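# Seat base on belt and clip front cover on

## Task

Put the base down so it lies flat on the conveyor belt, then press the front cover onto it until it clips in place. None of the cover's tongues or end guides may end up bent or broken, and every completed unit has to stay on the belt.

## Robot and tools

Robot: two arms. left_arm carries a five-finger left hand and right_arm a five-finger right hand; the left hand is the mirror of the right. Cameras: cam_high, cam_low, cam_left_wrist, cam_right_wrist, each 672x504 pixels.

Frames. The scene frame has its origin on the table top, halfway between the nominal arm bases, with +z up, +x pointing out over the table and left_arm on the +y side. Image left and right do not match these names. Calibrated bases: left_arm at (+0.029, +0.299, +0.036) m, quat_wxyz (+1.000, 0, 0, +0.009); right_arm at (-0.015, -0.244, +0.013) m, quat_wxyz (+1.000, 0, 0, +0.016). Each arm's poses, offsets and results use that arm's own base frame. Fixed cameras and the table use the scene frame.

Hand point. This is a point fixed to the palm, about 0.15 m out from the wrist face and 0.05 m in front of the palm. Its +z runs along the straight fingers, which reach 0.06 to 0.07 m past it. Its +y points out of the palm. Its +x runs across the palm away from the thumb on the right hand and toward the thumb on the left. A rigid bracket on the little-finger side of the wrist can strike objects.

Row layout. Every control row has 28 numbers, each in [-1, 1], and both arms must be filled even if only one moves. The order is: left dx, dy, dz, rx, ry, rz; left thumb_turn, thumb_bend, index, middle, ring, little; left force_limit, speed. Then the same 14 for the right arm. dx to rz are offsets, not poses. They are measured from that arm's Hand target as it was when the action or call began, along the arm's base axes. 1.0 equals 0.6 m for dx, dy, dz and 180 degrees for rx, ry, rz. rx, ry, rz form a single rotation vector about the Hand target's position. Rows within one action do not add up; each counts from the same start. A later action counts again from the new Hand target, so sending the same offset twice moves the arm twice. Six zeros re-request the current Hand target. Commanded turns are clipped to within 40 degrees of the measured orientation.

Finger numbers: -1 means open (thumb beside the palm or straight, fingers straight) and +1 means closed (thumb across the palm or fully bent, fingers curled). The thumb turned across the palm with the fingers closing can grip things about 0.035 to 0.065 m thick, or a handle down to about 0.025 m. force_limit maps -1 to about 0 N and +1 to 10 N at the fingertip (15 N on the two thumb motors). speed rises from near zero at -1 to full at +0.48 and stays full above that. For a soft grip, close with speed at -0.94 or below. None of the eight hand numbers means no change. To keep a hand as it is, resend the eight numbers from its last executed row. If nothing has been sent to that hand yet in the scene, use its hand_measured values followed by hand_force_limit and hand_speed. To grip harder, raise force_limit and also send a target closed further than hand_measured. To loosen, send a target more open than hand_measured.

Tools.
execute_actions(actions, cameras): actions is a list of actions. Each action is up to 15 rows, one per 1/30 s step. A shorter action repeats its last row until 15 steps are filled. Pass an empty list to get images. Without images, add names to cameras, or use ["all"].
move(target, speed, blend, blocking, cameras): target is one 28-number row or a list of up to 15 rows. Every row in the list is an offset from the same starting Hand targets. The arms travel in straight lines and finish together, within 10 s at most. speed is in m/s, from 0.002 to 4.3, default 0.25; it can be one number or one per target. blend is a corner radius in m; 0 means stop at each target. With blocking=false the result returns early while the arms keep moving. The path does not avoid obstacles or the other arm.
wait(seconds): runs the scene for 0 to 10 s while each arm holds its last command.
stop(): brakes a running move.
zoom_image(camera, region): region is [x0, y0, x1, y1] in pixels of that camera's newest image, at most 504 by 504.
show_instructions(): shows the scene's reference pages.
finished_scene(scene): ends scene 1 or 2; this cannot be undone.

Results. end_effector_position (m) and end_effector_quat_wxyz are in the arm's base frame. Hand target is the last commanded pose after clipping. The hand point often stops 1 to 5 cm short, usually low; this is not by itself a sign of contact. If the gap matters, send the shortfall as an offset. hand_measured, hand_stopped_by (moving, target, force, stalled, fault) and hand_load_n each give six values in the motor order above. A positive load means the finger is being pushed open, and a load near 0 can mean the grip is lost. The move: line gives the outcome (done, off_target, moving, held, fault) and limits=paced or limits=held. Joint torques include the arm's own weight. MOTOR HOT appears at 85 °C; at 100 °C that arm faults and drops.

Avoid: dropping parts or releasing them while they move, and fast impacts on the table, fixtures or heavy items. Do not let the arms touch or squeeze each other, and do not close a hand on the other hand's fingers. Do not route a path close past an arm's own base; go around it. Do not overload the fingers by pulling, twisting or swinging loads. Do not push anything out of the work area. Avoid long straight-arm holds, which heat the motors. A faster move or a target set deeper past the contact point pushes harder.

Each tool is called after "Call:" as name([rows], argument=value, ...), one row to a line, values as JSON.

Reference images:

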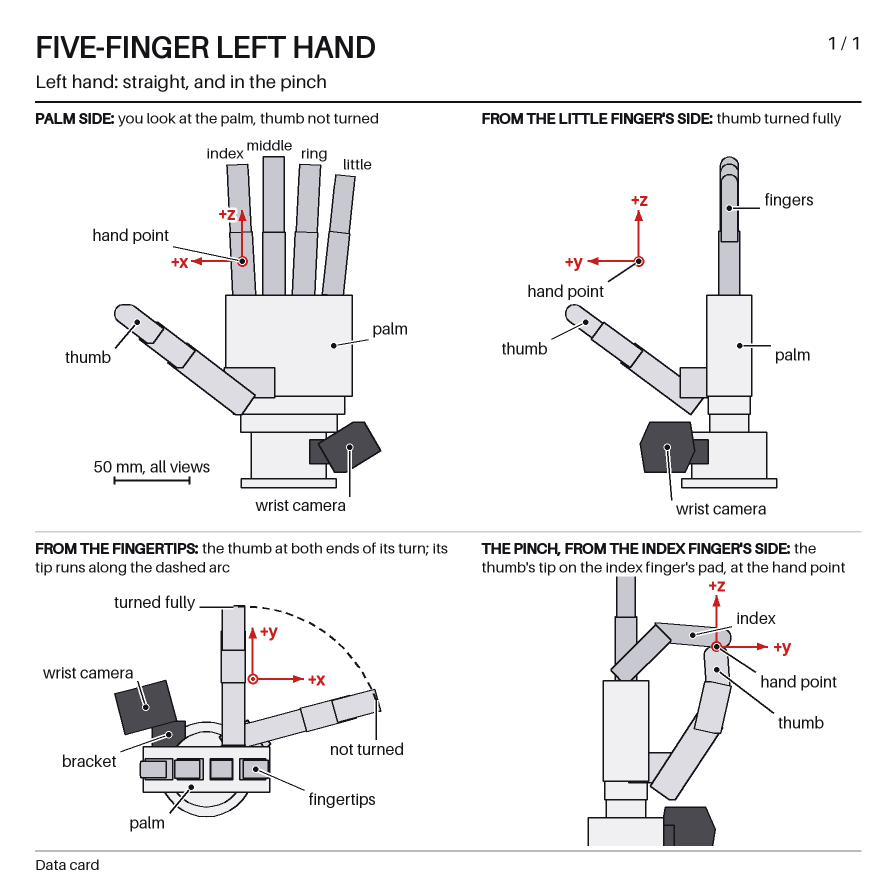

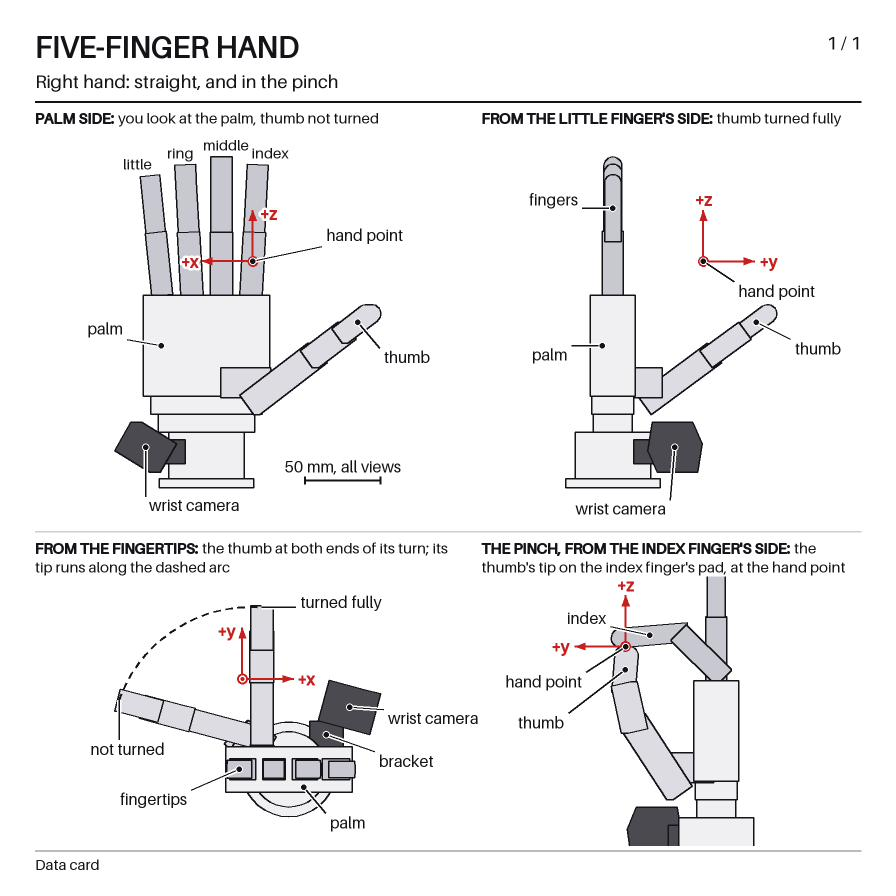

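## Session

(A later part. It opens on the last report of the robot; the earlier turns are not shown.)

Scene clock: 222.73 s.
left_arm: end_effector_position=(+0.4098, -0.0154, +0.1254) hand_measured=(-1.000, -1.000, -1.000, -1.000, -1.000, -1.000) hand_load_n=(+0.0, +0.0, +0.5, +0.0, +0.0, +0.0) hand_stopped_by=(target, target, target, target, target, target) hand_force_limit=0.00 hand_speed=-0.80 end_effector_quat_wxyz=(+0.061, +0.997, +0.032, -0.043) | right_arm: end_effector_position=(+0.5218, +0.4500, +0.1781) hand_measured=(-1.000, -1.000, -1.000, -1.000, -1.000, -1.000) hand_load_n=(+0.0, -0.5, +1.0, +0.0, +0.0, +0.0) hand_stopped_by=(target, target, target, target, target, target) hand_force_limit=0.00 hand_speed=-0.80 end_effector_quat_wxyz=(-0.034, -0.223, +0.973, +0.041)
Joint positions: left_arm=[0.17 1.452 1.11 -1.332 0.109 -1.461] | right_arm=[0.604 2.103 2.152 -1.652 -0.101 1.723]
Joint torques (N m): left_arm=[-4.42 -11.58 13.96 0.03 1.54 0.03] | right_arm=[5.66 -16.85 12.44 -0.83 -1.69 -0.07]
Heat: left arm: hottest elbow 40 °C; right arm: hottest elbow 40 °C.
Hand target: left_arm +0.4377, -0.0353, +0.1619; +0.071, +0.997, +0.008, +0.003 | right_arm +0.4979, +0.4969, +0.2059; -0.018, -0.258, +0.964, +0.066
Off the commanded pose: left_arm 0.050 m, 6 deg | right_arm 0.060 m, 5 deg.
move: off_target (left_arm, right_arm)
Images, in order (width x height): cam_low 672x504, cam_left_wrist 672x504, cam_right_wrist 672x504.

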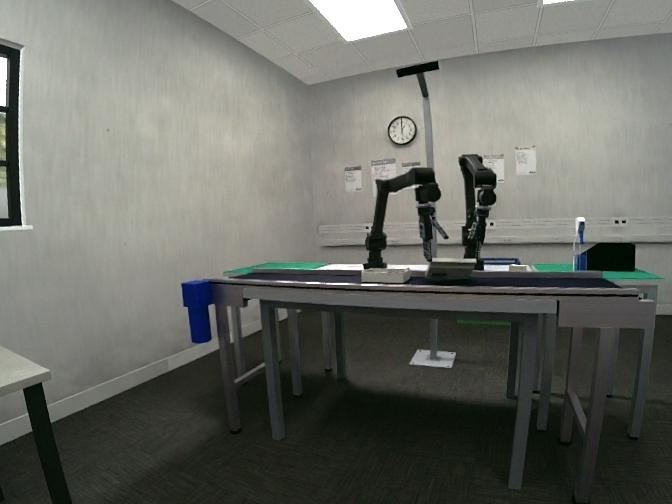

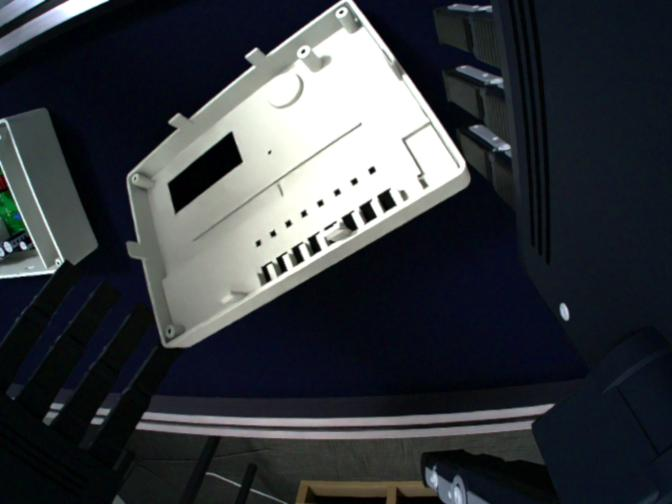

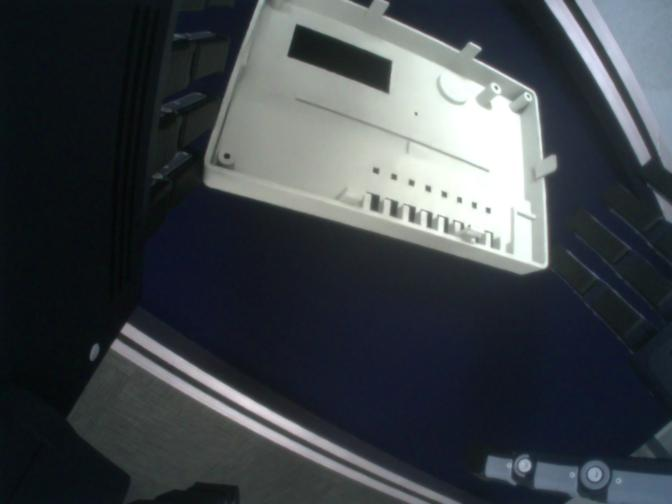

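Call:
move(target=[0.0, -0.003, 0.075, 0, 0, 0, -1, -1, -1, -1, -1, -1, 0, -0.8, -0.008, 0.003, 0.065, 0, 0, 0, -1, -1, -1, -1, -1, -1, 0, -0.8], speed=0.03, cameras=["cam_low", "cam_left_wrist", "cam_right_wrist"])

Call:
zoom_image(camera="cam_low", region=[410, 250, 500, 295])

Scene clock: 226.80 s.
left_arm: end_effector_position=(+0.4128, -0.0150, +0.1698) hand_measured=(-1.000, -1.000, -1.000, -1.000, -1.000, -1.000) hand_load_n=(+0.0, +0.0, +1.0, +0.0, +0.0, +0.0) hand_stopped_by=(target, target, target, target, target, target) hand_force_limit=0.00 hand_speed=-0.80 end_effector_quat_wxyz=(+0.059, +0.997, +0.034, -0.043) | right_arm: end_effector_position=(+0.5215, +0.4488, +0.2061) hand_measured=(-1.000, -1.000, -1.000, -1.000, -1.000, -1.000) hand_load_n=(+0.0, +0.0, +1.0, +0.0, +0.0, +0.0) hand_stopped_by=(target, target, target, target, target, target) hand_force_limit=0.00 hand_speed=-0.80 end_effector_quat_wxyz=(-0.021, -0.216, +0.975, +0.045)
Joint positions: left_arm=[0.167 1.425 1.204 -1.452 0.105 -1.466] | right_arm=[0.604 2.078 2.182 -1.68 -0.1 1.739]
Joint torques (N m): left_arm=[-4.48 -11.16 14.35 0.03 1.67 0.05] | right_arm=[6.01 -17.55 12.66 -0.75 -1.86 -0.1]
Heat: left arm: hottest elbow 40 °C; right arm: hottest elbow 40 °C.
Hand target: left_arm +0.4377, -0.0370, +0.2069; +0.071, +0.997, +0.008, +0.003 | right_arm +0.4931, +0.4986, +0.2449; -0.018, -0.258, +0.964, +0.066
Off the commanded pose: left_arm 0.050 m, 6 deg | right_arm 0.069 m, 6 deg.
joint sent to its limit (right arm) — joint 4 (wrist pitch), lower limit. The joint targets are off in position, not in orientation.
move: off_target (left_arm, right_arm)
Images, in order (width x height): cam_low 672x504, cam_left_wrist 672x504, cam_right_wrist 672x504.

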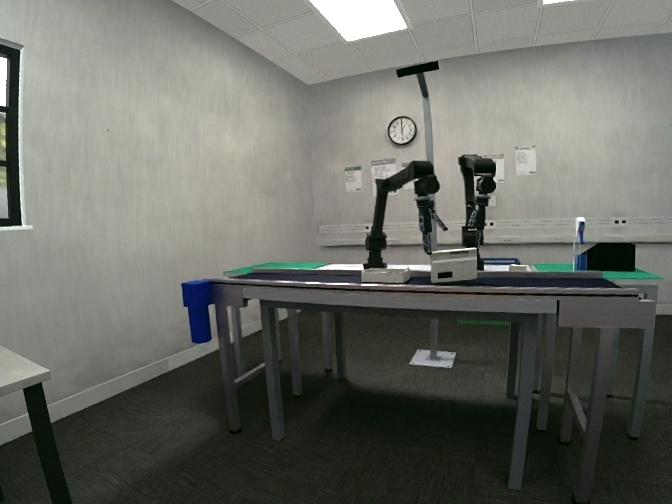

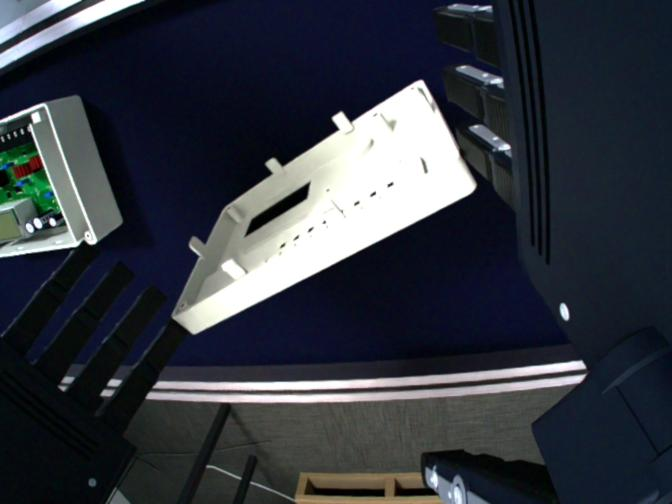

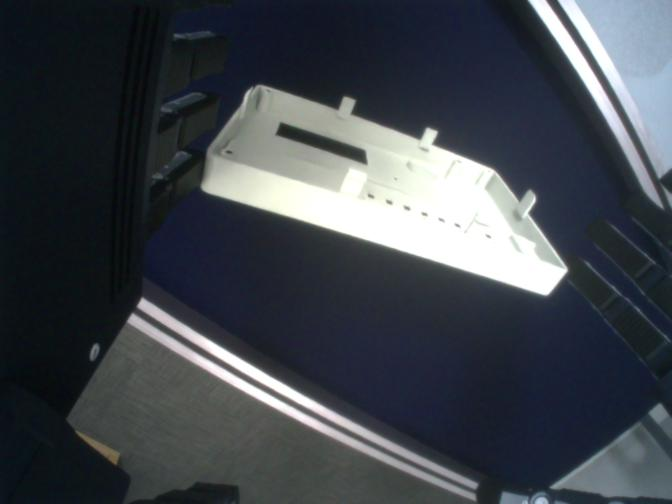

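Scaled by 5.600 from the camera's 672x504 image, which has a finer 960x720 frame.

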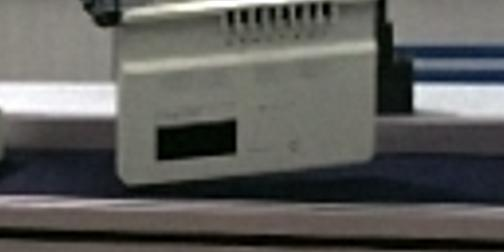

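Call:
move(target=[-0.031, -0.002, -0.085, 0, 0, 0, -1, -1, -1, -1, -1, -1, 0, -0.8, 0.02, -0.005, -0.095, 0, 0, 0, -1, -1, -1, -1, -1, -1, 0, -0.8], speed=0.03, cameras=["cam_low", "cam_left_wrist", "cam_right_wrist"])

Call:
zoom_image(camera="cam_low", region=[410, 250, 500, 295])

Scene clock: 236.27 s.
left_arm: end_effector_position=(+0.4198, -0.0261, +0.1521) hand_measured=(-1.000, -1.000, -1.000, -1.000, -1.000, -1.000) hand_load_n=(+0.0, +0.0, +0.0, +0.0, +0.0, +0.0) hand_stopped_by=(target, target, target, target, target, target) hand_force_limit=0.00 hand_speed=-0.80 end_effector_quat_wxyz=(+0.064, +0.998, +0.022, -0.006) | right_arm: end_effector_position=(+0.5043, +0.4825, +0.2124) hand_measured=(-1.000, -1.000, -1.000, -1.000, -1.000, -1.000) hand_load_n=(+0.0, -0.5, +0.0, +0.0, +0.0, +0.0) hand_stopped_by=(target, target, target, target, target, target) hand_force_limit=0.00 hand_speed=-0.80 end_effector_quat_wxyz=(-0.007, -0.247, +0.967, +0.067)
Joint positions: left_arm=[0.148 1.406 1.13 -1.323 0.126 -1.466] | right_arm=[0.65 2.075 2.182 -1.64 -0.128 1.724]
Joint torques (N m): left_arm=[-3.14 -10.52 7.6 0.61 0.77 0.04] | right_arm=[1.67 -13.16 8.9 0.12 -0.51 -0.11]
Motor temperatures (°C): left_arm=[24 26 40 21 22 20] | right_arm=[25 31 42 20 23 20]
Heat: left arm: hottest elbow 40 °C; right arm: hottest elbow 42 °C.
Hand target: left_arm +0.4191, -0.0382, +0.1559; +0.071, +0.997, +0.008, +0.003 | right_arm +0.5051, +0.4957, +0.1877; -0.018, -0.258, +0.964, +0.066
Off the commanded pose: left_arm 0.013 m, 2 deg | right_arm 0.028 m, 2 deg.
move: off_target (left_arm, right_arm)
Images, in order (width x height): cam_low 672x504, cam_left_wrist 672x504, cam_right_wrist 672x504.

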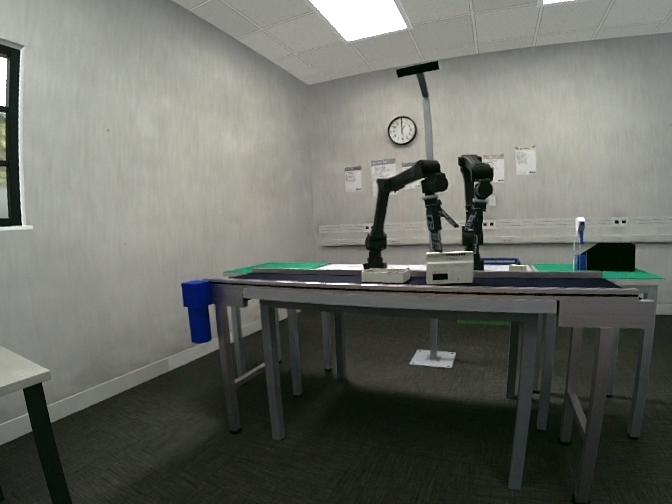

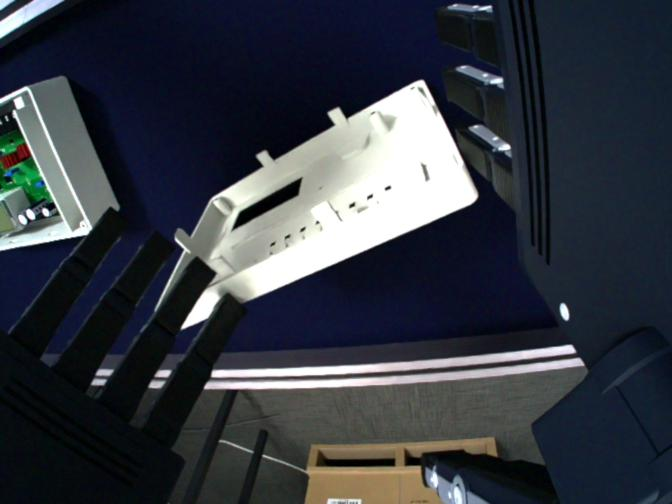

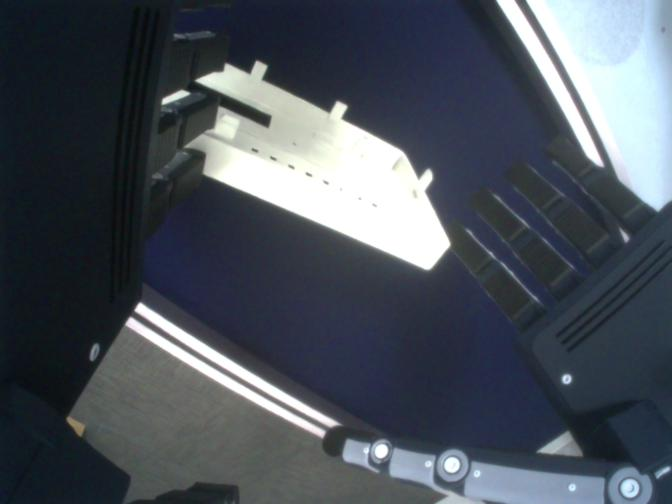

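Scaled by 5.600 from the camera's 672x504 image, which has a finer 960x720 frame.

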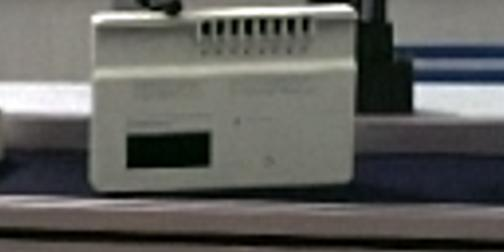

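Call:
move([
  [0, 0.02, 0, 0, 0, 0, -1, -1, -1, -1, -1, -1, 0, -0.8, 0, -0.02, 0.09, 0, 0, 0, -1, -1, -1, -1, -1, -1, 0, -0.8],
  [0, 0.02, 0, 0, 0, 0, -1, -1, -1, -1, -1, -1, 0, -0.8, 0.02, -0.155, 0.09, 0, 0, 0, -1, -1, -1, -1, -1, -1, 0, -0.8],
], speed=[0.05, 0.08], cameras=["cam_low", "cam_high", "cam_left_wrist", "cam_right_wrist"])

Call:
zoom_image(camera="cam_low", region=[410, 250, 500, 295])

Call:
zoom_image(camera="cam_high", region=[380, 270, 500, 380])

Scene clock: 247.50 s.
left_arm: end_effector_position=(+0.4190, -0.0278, +0.1529) hand_measured=(-1.000, -1.000, -1.000, -1.000, -1.000, -1.000) hand_load_n=(+0.0, +0.0, +0.0, +0.0, +0.0, +0.0) hand_stopped_by=(target, target, target, target, target, target) hand_force_limit=0.00 hand_speed=-0.80 end_effector_quat_wxyz=(+0.068, +0.998, +0.013, -0.004) | right_arm: end_effector_position=(+0.5172, +0.4103, +0.2343) hand_measured=(-1.000, -1.000, -1.000, -1.000, -1.000, -1.000) hand_load_n=(+0.0, +0.0, +0.0, +0.0, +0.0, +0.0) hand_stopped_by=(target, target, target, target, target, target) hand_force_limit=0.00 hand_speed=-0.80 end_effector_quat_wxyz=(-0.013, -0.257, +0.964, +0.068)
Joint positions: left_arm=[0.148 1.406 1.13 -1.322 0.134 -1.448] | right_arm=[0.541 1.995 2.112 -1.674 -0.138 1.592]
Joint torques (N m): left_arm=[-1.08 -10.05 8.08 0.35 0.44 0.16] | right_arm=[0.03 -16.32 7.83 -0.94 -0.22 -0.09]
Heat: left arm: hottest elbow 39 °C; right arm: hottest elbow 42 °C.
Hand target: left_arm +0.4191, -0.0262, +0.1560; +0.071, +0.997, +0.008, +0.003 | right_arm +0.5172, +0.4026, +0.2419; -0.018, -0.258, +0.964, +0.066
Off the commanded pose: left_arm 0.003 m, 1 deg | right_arm 0.011 m, 1 deg.
joint sent to its limit (right arm) — joint 4 (wrist pitch), lower limit. The joint targets still meet the commanded pose.
move: off_target (right_arm)

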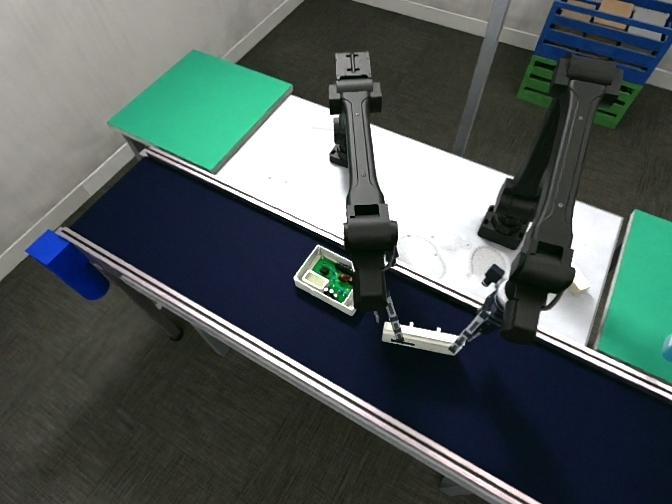

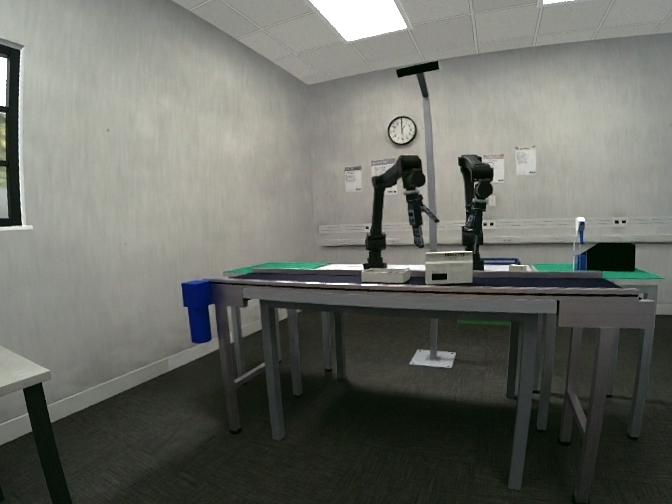

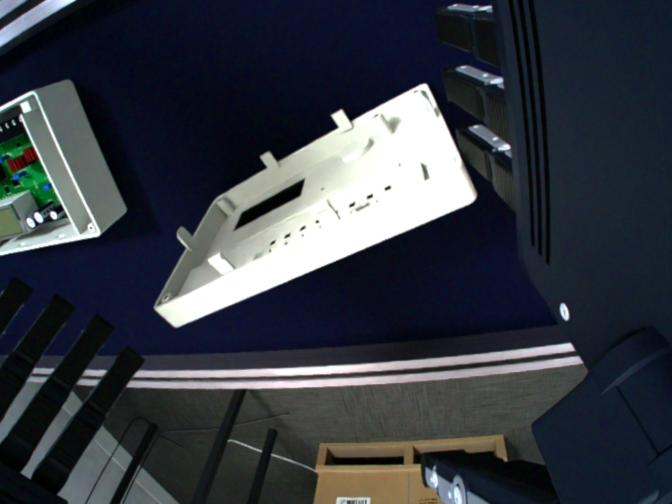

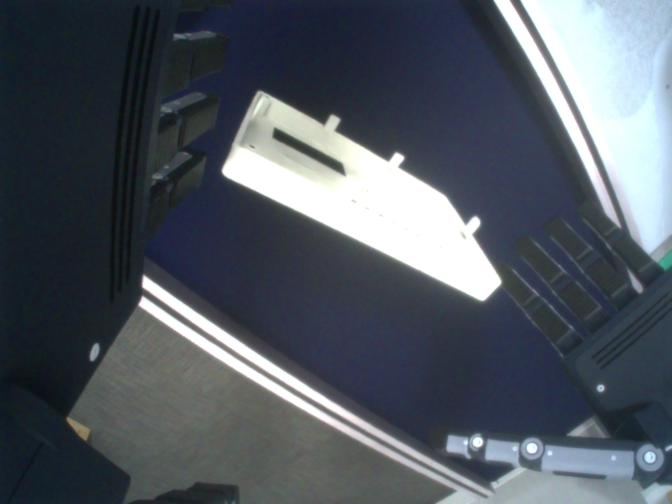

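Scaled by 5.600 from the camera's 672x504 image, which has a finer 960x720 frame.

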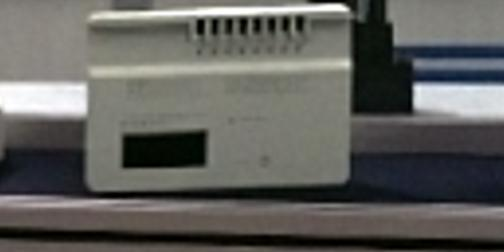

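Scaled by 4.200 from the camera's 672x504 image, which has a finer 960x720 frame.

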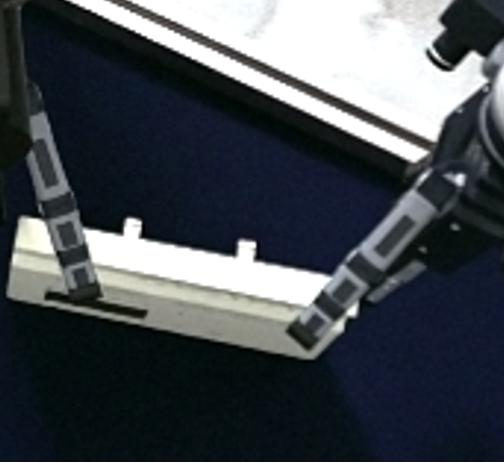

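Call:
move([
  [0, 0.0, 0, 0, 0, 0, -1, -1, -1, -1, -1, -1, 0, -0.8, 0.00, -0.02, -0.09, 0, 0, 0, -1, -1, -1, -1, -1, -1, 0, -0.8],
], speed=0.08, cameras=["cam_low", "cam_high", "cam_left_wrist", "cam_right_wrist"])

Call:
zoom_image(camera="cam_low", region=[410, 250, 500, 295])

Scene clock: 251.73 s.
left_arm: end_effector_position=(+0.4190, -0.0278, +0.1529) hand_measured=(-1.000, -1.000, -1.000, -1.000, -1.000, -1.000) hand_load_n=(+0.0, +0.0, +0.0, +0.0, +0.0, +0.0) hand_stopped_by=(target, target, target, target, target, target) hand_force_limit=0.00 hand_speed=-0.80 end_effector_quat_wxyz=(+0.068, +0.998, +0.013, -0.004) | right_arm: end_effector_position=(+0.5108, +0.3966, +0.1799) hand_measured=(-1.000, -1.000, -1.000, -1.000, -1.000, -1.000) hand_load_n=(+0.0, +0.0, +0.0, +0.0, +0.0, +0.0) hand_stopped_by=(target, target, target, target, target, target) hand_force_limit=0.00 hand_speed=-0.80 end_effector_quat_wxyz=(-0.030, -0.259, +0.963, +0.063)
Joint positions: left_arm=[0.148 1.406 1.13 -1.322 0.134 -1.448] | right_arm=[0.527 1.981 1.949 -1.565 -0.137 1.572]
Joint torques (N m): left_arm=[-1.14 -10.05 8.06 0.36 0.43 0.17] | right_arm=[-0.21 -16.09 7.76 -0.12 -0.18 -0.09]
Heat: left arm: hottest elbow 39 °C; right arm: hottest elbow 41 °C.
Hand target: left_arm +0.4191, -0.0262, +0.1560; +0.071, +0.997, +0.008, +0.003 | right_arm +0.5172, +0.3906, +0.1879; -0.018, -0.258, +0.964, +0.066
Off the commanded pose: left_arm 0.003 m, 1 deg | right_arm 0.012 m, 1 deg.
move: off_target (right_arm)

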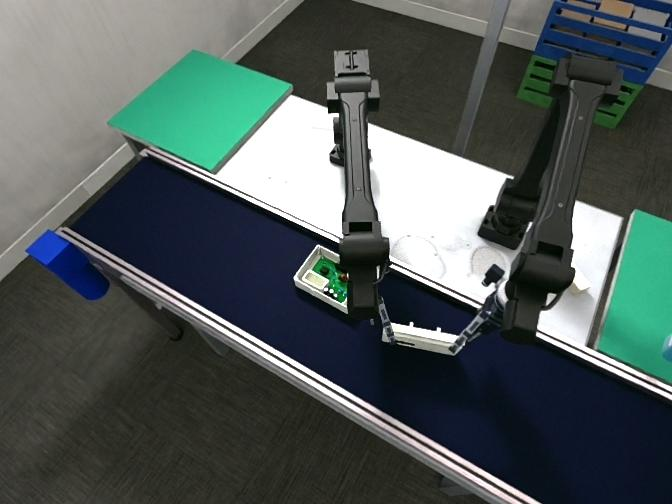

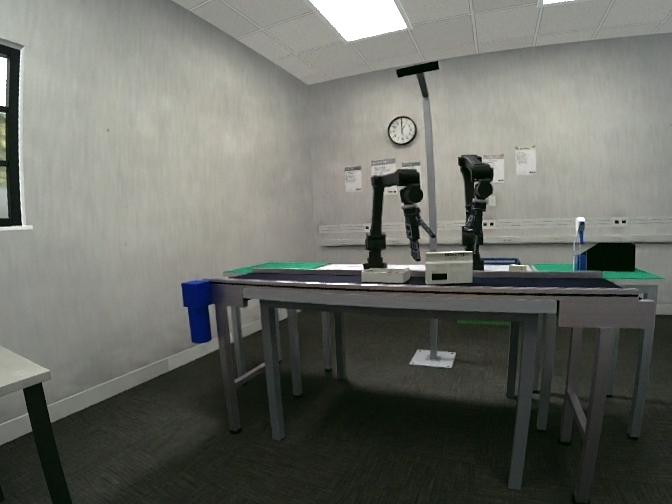

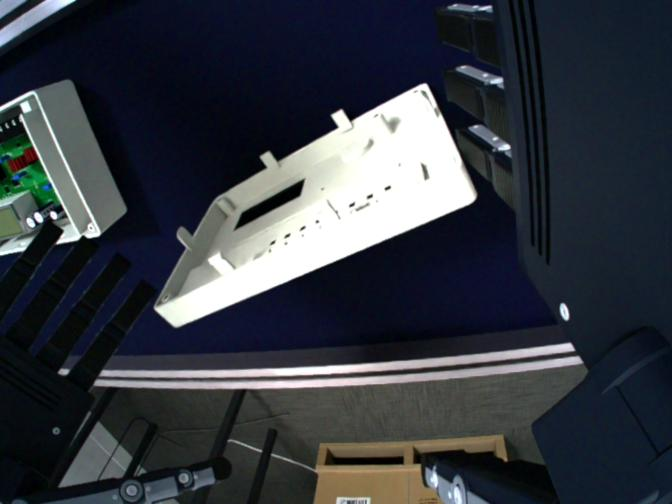

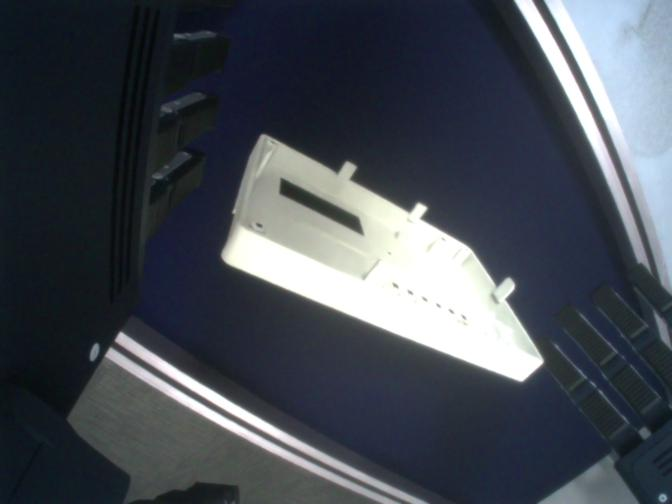

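Scaled by 5.600 from the camera's 672x504 image, which has a finer 960x720 frame.

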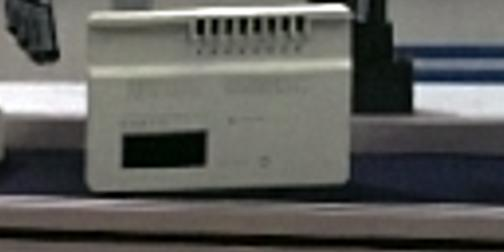

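Call:
move([
  [0, 0.0, 0, 0, 0, 0, -1, -1, -1, -1, -1, -1, 0, -0.8, 0.035, 0.03, 0.0, 0, 0, 0, -1, -1, -1, -1, -1, -1, 0, -0.8],
], speed=0.06, cameras=["cam_low", "cam_left_wrist", "cam_right_wrist"])

Call:
zoom_image(camera="cam_low", region=[410, 250, 500, 295])

Scene clock: 259.20 s.
left_arm: end_effector_position=(+0.4190, -0.0278, +0.1529) hand_measured=(-1.000, -1.000, -1.000, -1.000, -1.000, -1.000) hand_load_n=(+0.0, +0.0, +0.0, +0.0, +0.0, +0.0) hand_stopped_by=(target, target, target, target, target, target) hand_force_limit=0.00 hand_speed=-0.80 end_effector_quat_wxyz=(+0.068, +0.998, +0.013, -0.004) | right_arm: end_effector_position=(+0.5280, +0.4066, +0.1790) hand_measured=(-1.000, -1.000, -1.000, -1.000, -1.000, -1.000) hand_load_n=(+0.0, +0.0, +0.0, +0.0, +0.0, +0.0) hand_stopped_by=(target, target, target, target, target, target) hand_force_limit=0.00 hand_speed=-0.80 end_effector_quat_wxyz=(-0.027, -0.259, +0.963, +0.064)
Joint positions: left_arm=[0.148 1.406 1.13 -1.322 0.134 -1.448] | right_arm=[0.527 2.037 2.036 -1.588 -0.137 1.572]
Joint torques (N m): left_arm=[-1.08 -9.99 8.06 0.36 0.44 0.16] | right_arm=[0.44 -14.8 11.84 -1.07 -0.19 -0.01]
Heat: left arm: hottest elbow 39 °C; right arm: hottest elbow 40 °C.
Hand target: left_arm +0.4191, -0.0262, +0.1560; +0.071, +0.997, +0.008, +0.003 | right_arm +0.5382, +0.4086, +0.1878; -0.018, -0.258, +0.964, +0.065
Off the commanded pose: left_arm 0.003 m, 1 deg | right_arm 0.014 m, 1 deg.
move: off_target (right_arm)
Images, in order (width x height): cam_low 672x504, cam_left_wrist 672x504, cam_right_wrist 672x504.

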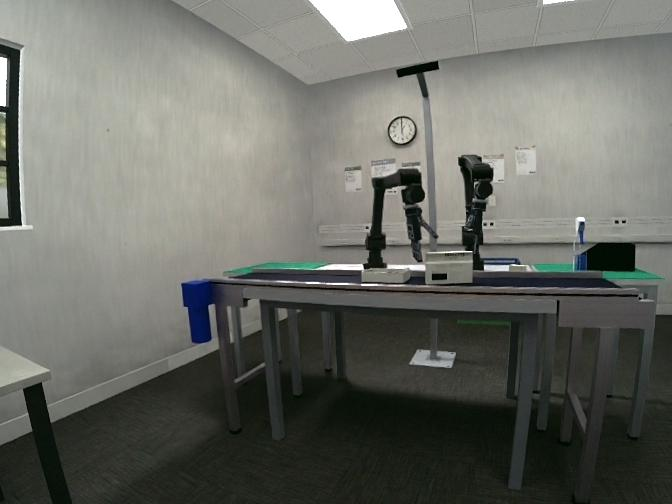

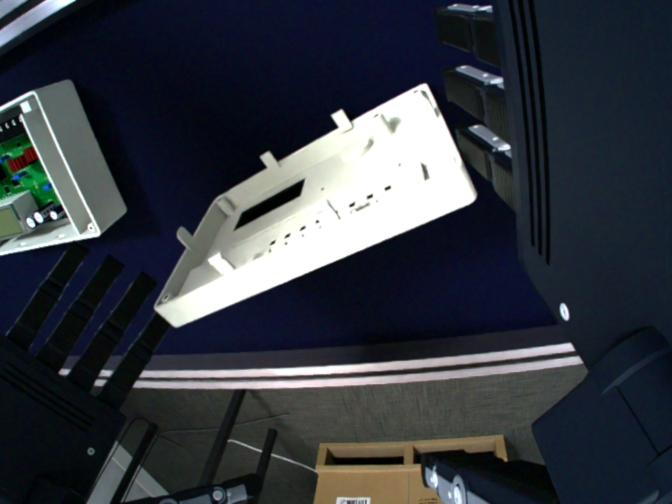

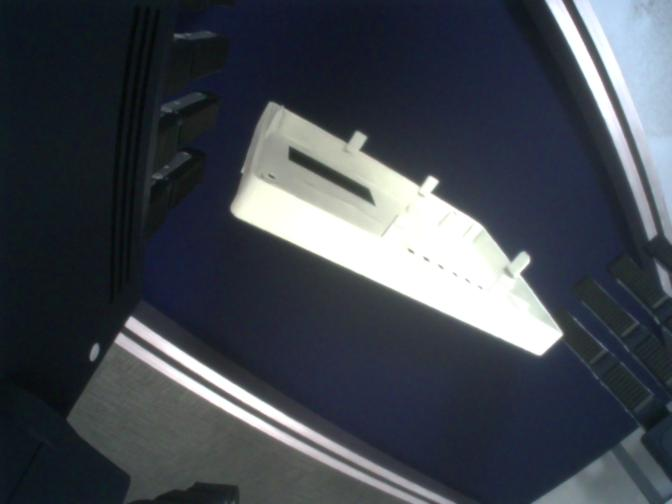

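Scaled by 5.600 from the camera's 672x504 image, which has a finer 960x720 frame.

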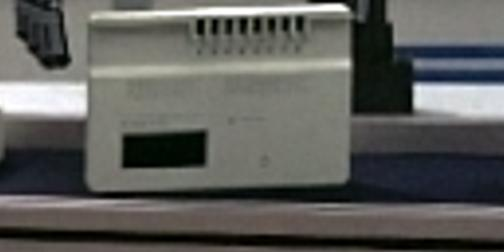

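Call:
move([
  [0, 0.0, -0.01, 0, 0, 0, -1, -1, -1, -1, -1, -1, 0, -0.8, -0.01, 0.02, 0.015, 0, 0, 0, -1, -1, -1, -1, -1, -1, 0, -0.8],
  [0.005, -0.036, -0.01, 0, 0, 0, -1, -1, -1, -1, -1, -1, 0, -0.8, -0.015, 0.095, 0.015, 0, 0, 0, -1, -1, -1, -1, -1, -1, 0, -0.8],
], speed=[0.05, 0.04], cameras=["cam_low", "cam_left_wrist", "cam_right_wrist"])

Call:
zoom_image(camera="cam_low", region=[410, 250, 500, 295])

Scene clock: 265.50 s.
left_arm: end_effector_position=(+0.4207, -0.0316, +0.1485) hand_measured=(-1.000, -1.000, -1.000, -1.000, -1.000, -1.000) hand_load_n=(+0.0, +0.0, +0.0, +0.0, +0.0, +0.0) hand_stopped_by=(target, target, target, target, target, target) hand_force_limit=0.00 hand_speed=-0.80 end_effector_quat_wxyz=(+0.062, +0.998, +0.022, -0.004) | right_arm: end_effector_position=(+0.5414, +0.4315, +0.1880) hand_measured=(-1.000, -1.000, -1.000, -1.000, -1.000, -1.000) hand_load_n=(+0.0, +0.0, +0.0, +0.0, +0.0, +0.0) hand_stopped_by=(target, target, target, target, target, target) hand_force_limit=0.00 hand_speed=-0.80 end_effector_quat_wxyz=(-0.024, -0.237, +0.970, +0.055)
Joint positions: left_arm=[0.132 1.406 1.121 -1.307 0.123 -1.482] | right_arm=[0.558 2.109 2.181 -1.654 -0.119 1.648]
Joint torques (N m): left_arm=[-3.72 -9.82 7.68 0.73 0.91 -0.07] | right_arm=[4.37 -15.21 12.11 -0.85 -0.98 0.03]
Heat: left arm: hottest elbow 39 °C; right arm: hottest elbow 41 °C.
Hand target: left_arm +0.4220, -0.0479, +0.1498; +0.071, +0.997, +0.008, +0.003 | right_arm +0.5291, +0.4657, +0.1968; -0.018, -0.258, +0.964, +0.066
Off the commanded pose: left_arm 0.016 m, 2 deg | right_arm 0.037 m, 3 deg.
move: off_target (left_arm, right_arm)
Images, in order (width x height): cam_low 672x504, cam_left_wrist 672x504, cam_right_wrist 672x504.

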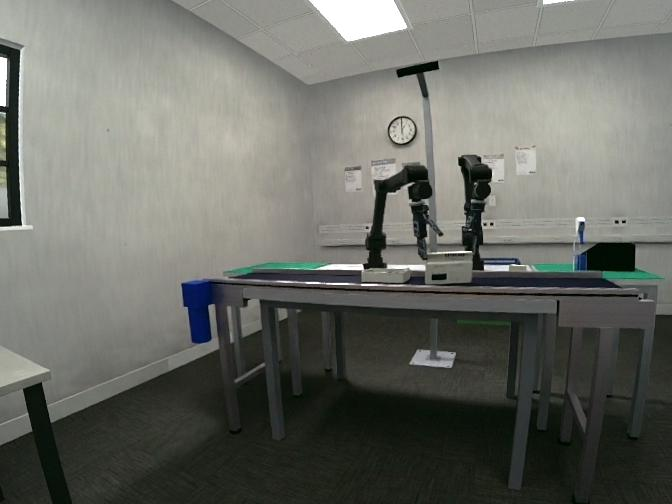

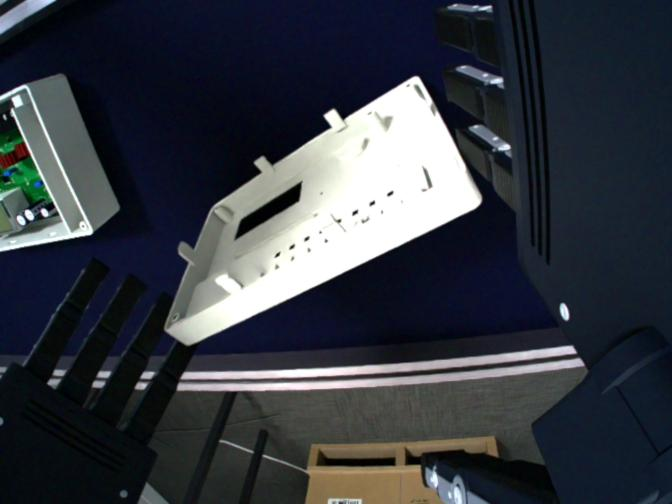

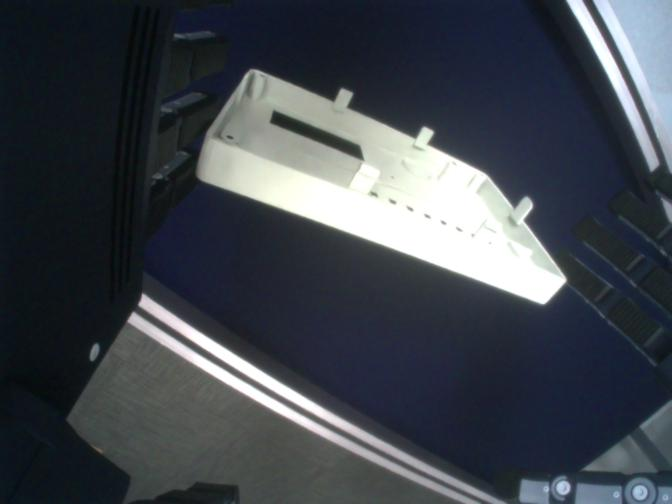

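Scaled by 5.600 from the camera's 672x504 image, which has a finer 960x720 frame.

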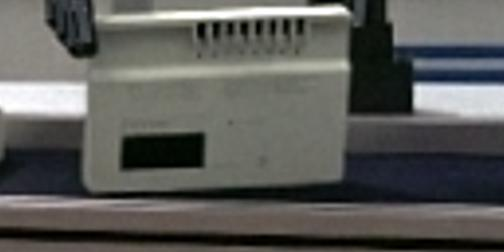

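Call:
move([
  [-0.065, -0.022, -0.015, 0, 0, 0, -1, -1, -1, -1, -1, -1, 0, -0.8, -0.065, -0.018, -0.02, 0, 0, 0, -1, -1, -1, -1, -1, -1, 0, -0.8],
], speed=[0.04], cameras=["cam_low", "cam_high", "cam_left_wrist", "cam_right_wrist"])

Call:
zoom_image(camera="cam_low", region=[410, 250, 500, 295])

Scene clock: 276.53 s.
left_arm: end_effector_position=(+0.3814, -0.0472, +0.1364) hand_measured=(-1.000, -1.000, -1.000, -1.000, -1.000, -1.000) hand_load_n=(+0.0, +0.0, +0.0, +0.0, +0.0, +0.0) hand_stopped_by=(target, target, target, target, target, target) hand_force_limit=0.00 hand_speed=-0.80 end_effector_quat_wxyz=(+0.063, +0.998, +0.020, -0.009) | right_arm: end_effector_position=(+0.5103, +0.4205, +0.1842) hand_measured=(-1.000, -1.000, -1.000, -1.000, -1.000, -1.000) hand_load_n=(+0.0, -0.5, +0.5, +1.0, +0.0, +0.0) hand_stopped_by=(target, target, target, target, target, target) hand_force_limit=0.00 hand_speed=-0.80 end_effector_quat_wxyz=(-0.022, -0.235, +0.970, +0.052)
Joint positions: left_arm=[0.102 1.315 1.001 -1.285 0.123 -1.507] | right_arm=[0.571 1.997 1.991 -1.572 -0.112 1.667]
Joint velocities: left_arm=[-0.005 0.005 0.002 -0.012 -0.154 -0.051] | right_arm=[within noise]
Joint torques (N m): left_arm=[-3.43 -8.94 7.69 0.76 0.93 -0.09] | right_arm=[4.78 -15.38 7.6 0.47 -1.25 0.04]
Heat: left arm: hottest elbow 37 °C; right arm: hottest elbow 42 °C.
Hand target: left_arm +0.3831, -0.0610, +0.1408; +0.071, +0.997, +0.008, +0.003 | right_arm +0.4902, +0.4548, +0.1850; -0.018, -0.258, +0.964, +0.066
Off the commanded pose: left_arm 0.015 m, 2 deg | right_arm 0.040 m, 3 deg.
move: off_target (left_arm, right_arm)

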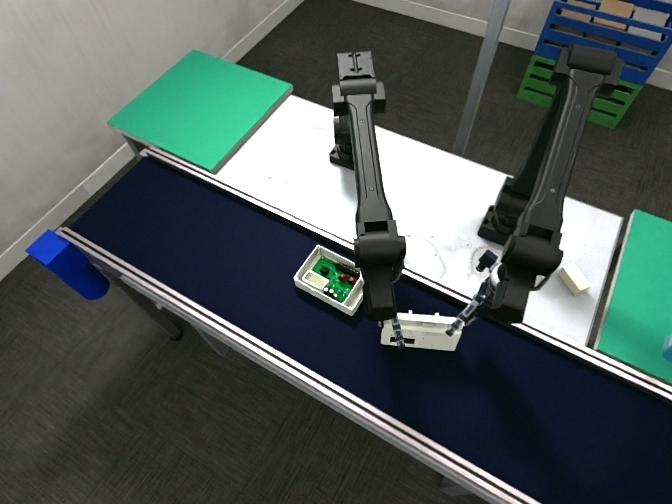

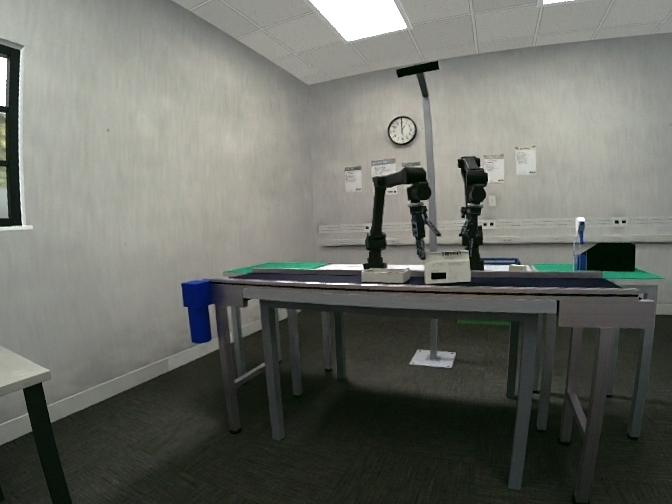

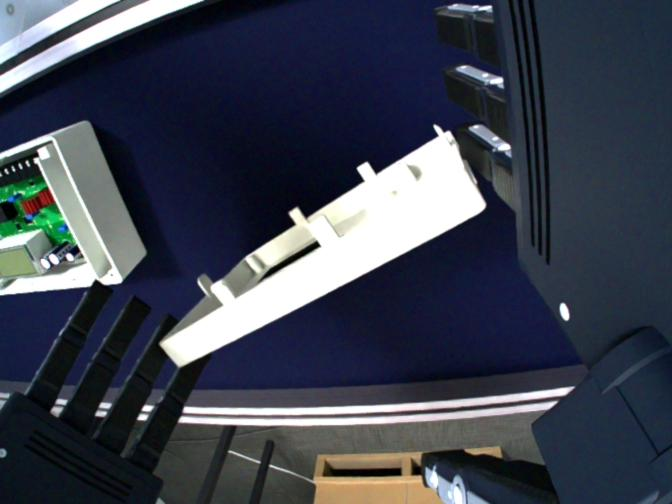

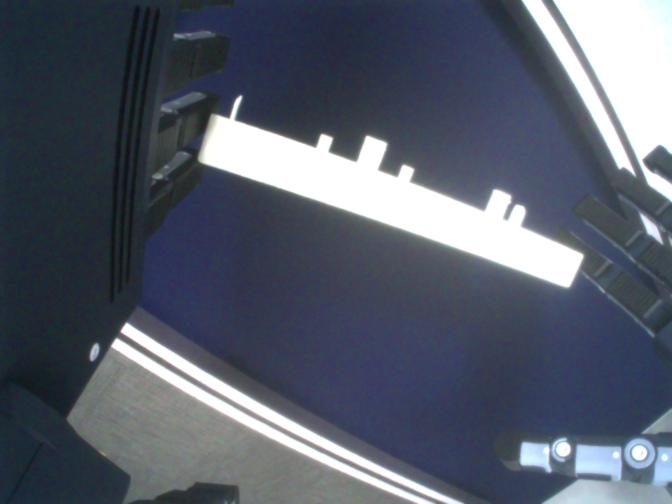

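Scaled by 5.600 from the camera's 672x504 image, which has a finer 960x720 frame.

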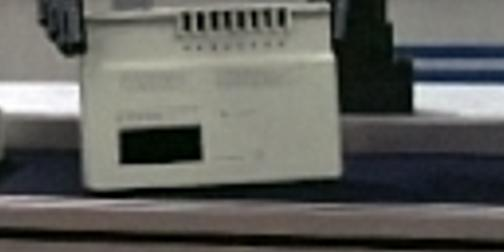

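Call:
move([
  [-0.048, -0.015, -0.033, 0, 0, 0, -1, -1, -1, -1, -1, -1, 0, -0.8, -0.055, -0.016, -0.035, 0, 0, 0, -1, -1, -1, -1, -1, -1, 0, -0.8],
], speed=[0.04], cameras=["cam_low", "cam_high", "cam_left_wrist", "cam_right_wrist"])

Call:
zoom_image(camera="cam_low", region=[410, 250, 500, 295])

Scene clock: 280.83 s.
left_arm: end_effector_position=(+0.3531, -0.0664, +0.1171) hand_measured=(-1.000, -1.000, -1.000, -1.000, -1.000, -1.000) hand_load_n=(+0.0, +0.0, +0.0, +0.0, +0.0, +0.0) hand_stopped_by=(target, target, target, target, target, target) hand_force_limit=0.00 hand_speed=-0.80 end_effector_quat_wxyz=(+0.070, +0.998, +0.006, -0.007) | right_arm: end_effector_position=(+0.4570, +0.4415, +0.1566) hand_measured=(-1.000, -1.000, -1.000, -1.000, -1.000, -1.000) hand_load_n=(+0.0, +0.0, +0.0, +0.0, +0.0, +0.0) hand_stopped_by=(target, target, target, target, target, target) hand_force_limit=0.00 hand_speed=-0.80 end_effector_quat_wxyz=(-0.027, -0.260, +0.963, +0.061)
Joint positions: left_arm=[0.063 1.257 0.892 -1.228 0.139 -1.519] | right_arm=[0.64 1.921 1.797 -1.453 -0.133 1.683]
Joint torques (N m): left_arm=[-2.32 -8.29 7.62 0.54 0.31 -0.21] | right_arm=[1.44 -15.21 7.69 -0.05 -0.29 0.1]
Heat: left arm: hottest elbow 37 °C; right arm: hottest elbow 41 °C.
Hand target: left_arm +0.3544, -0.0700, +0.1210; +0.071, +0.997, +0.008, +0.003 | right_arm +0.4572, +0.4452, +0.1639; -0.018, -0.258, +0.964, +0.066
Off the commanded pose: left_arm 0.005 m, 1 deg | right_arm 0.008 m, 1 deg.
move: done

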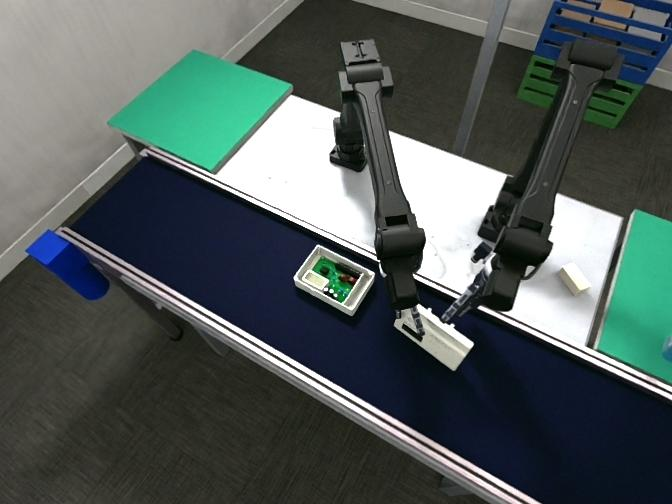

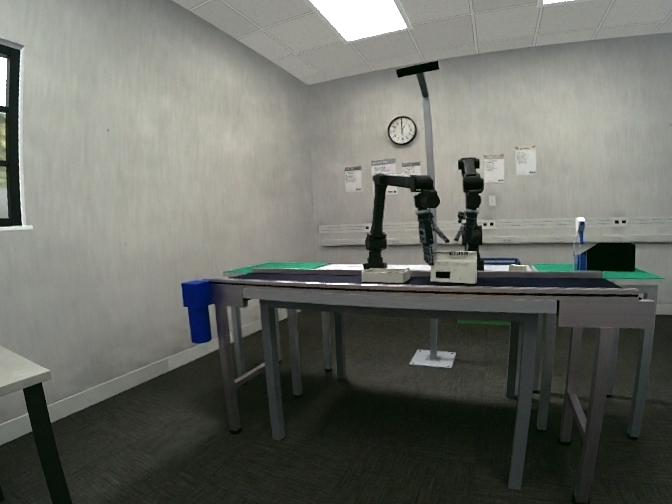

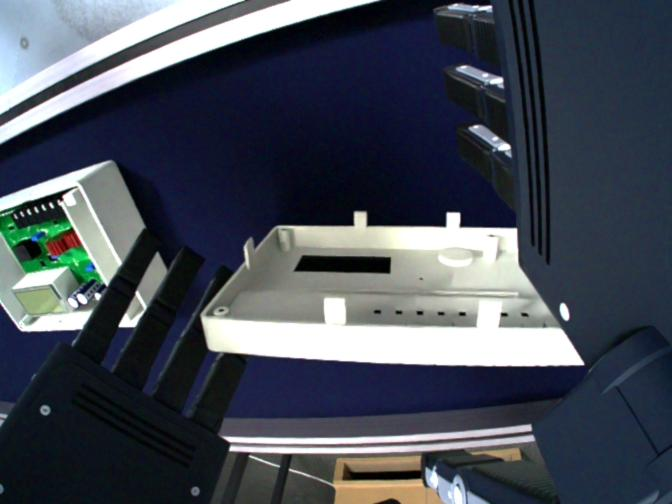

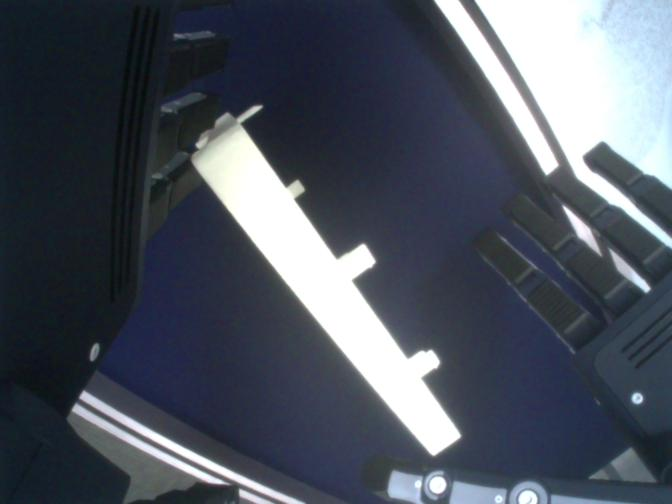

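Scaled by 5.600 from the camera's 672x504 image, which has a finer 960x720 frame.

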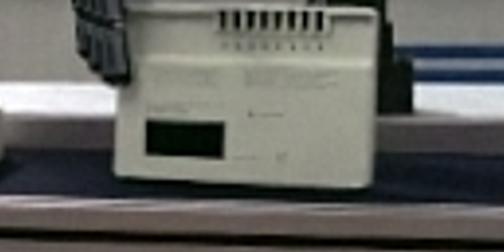

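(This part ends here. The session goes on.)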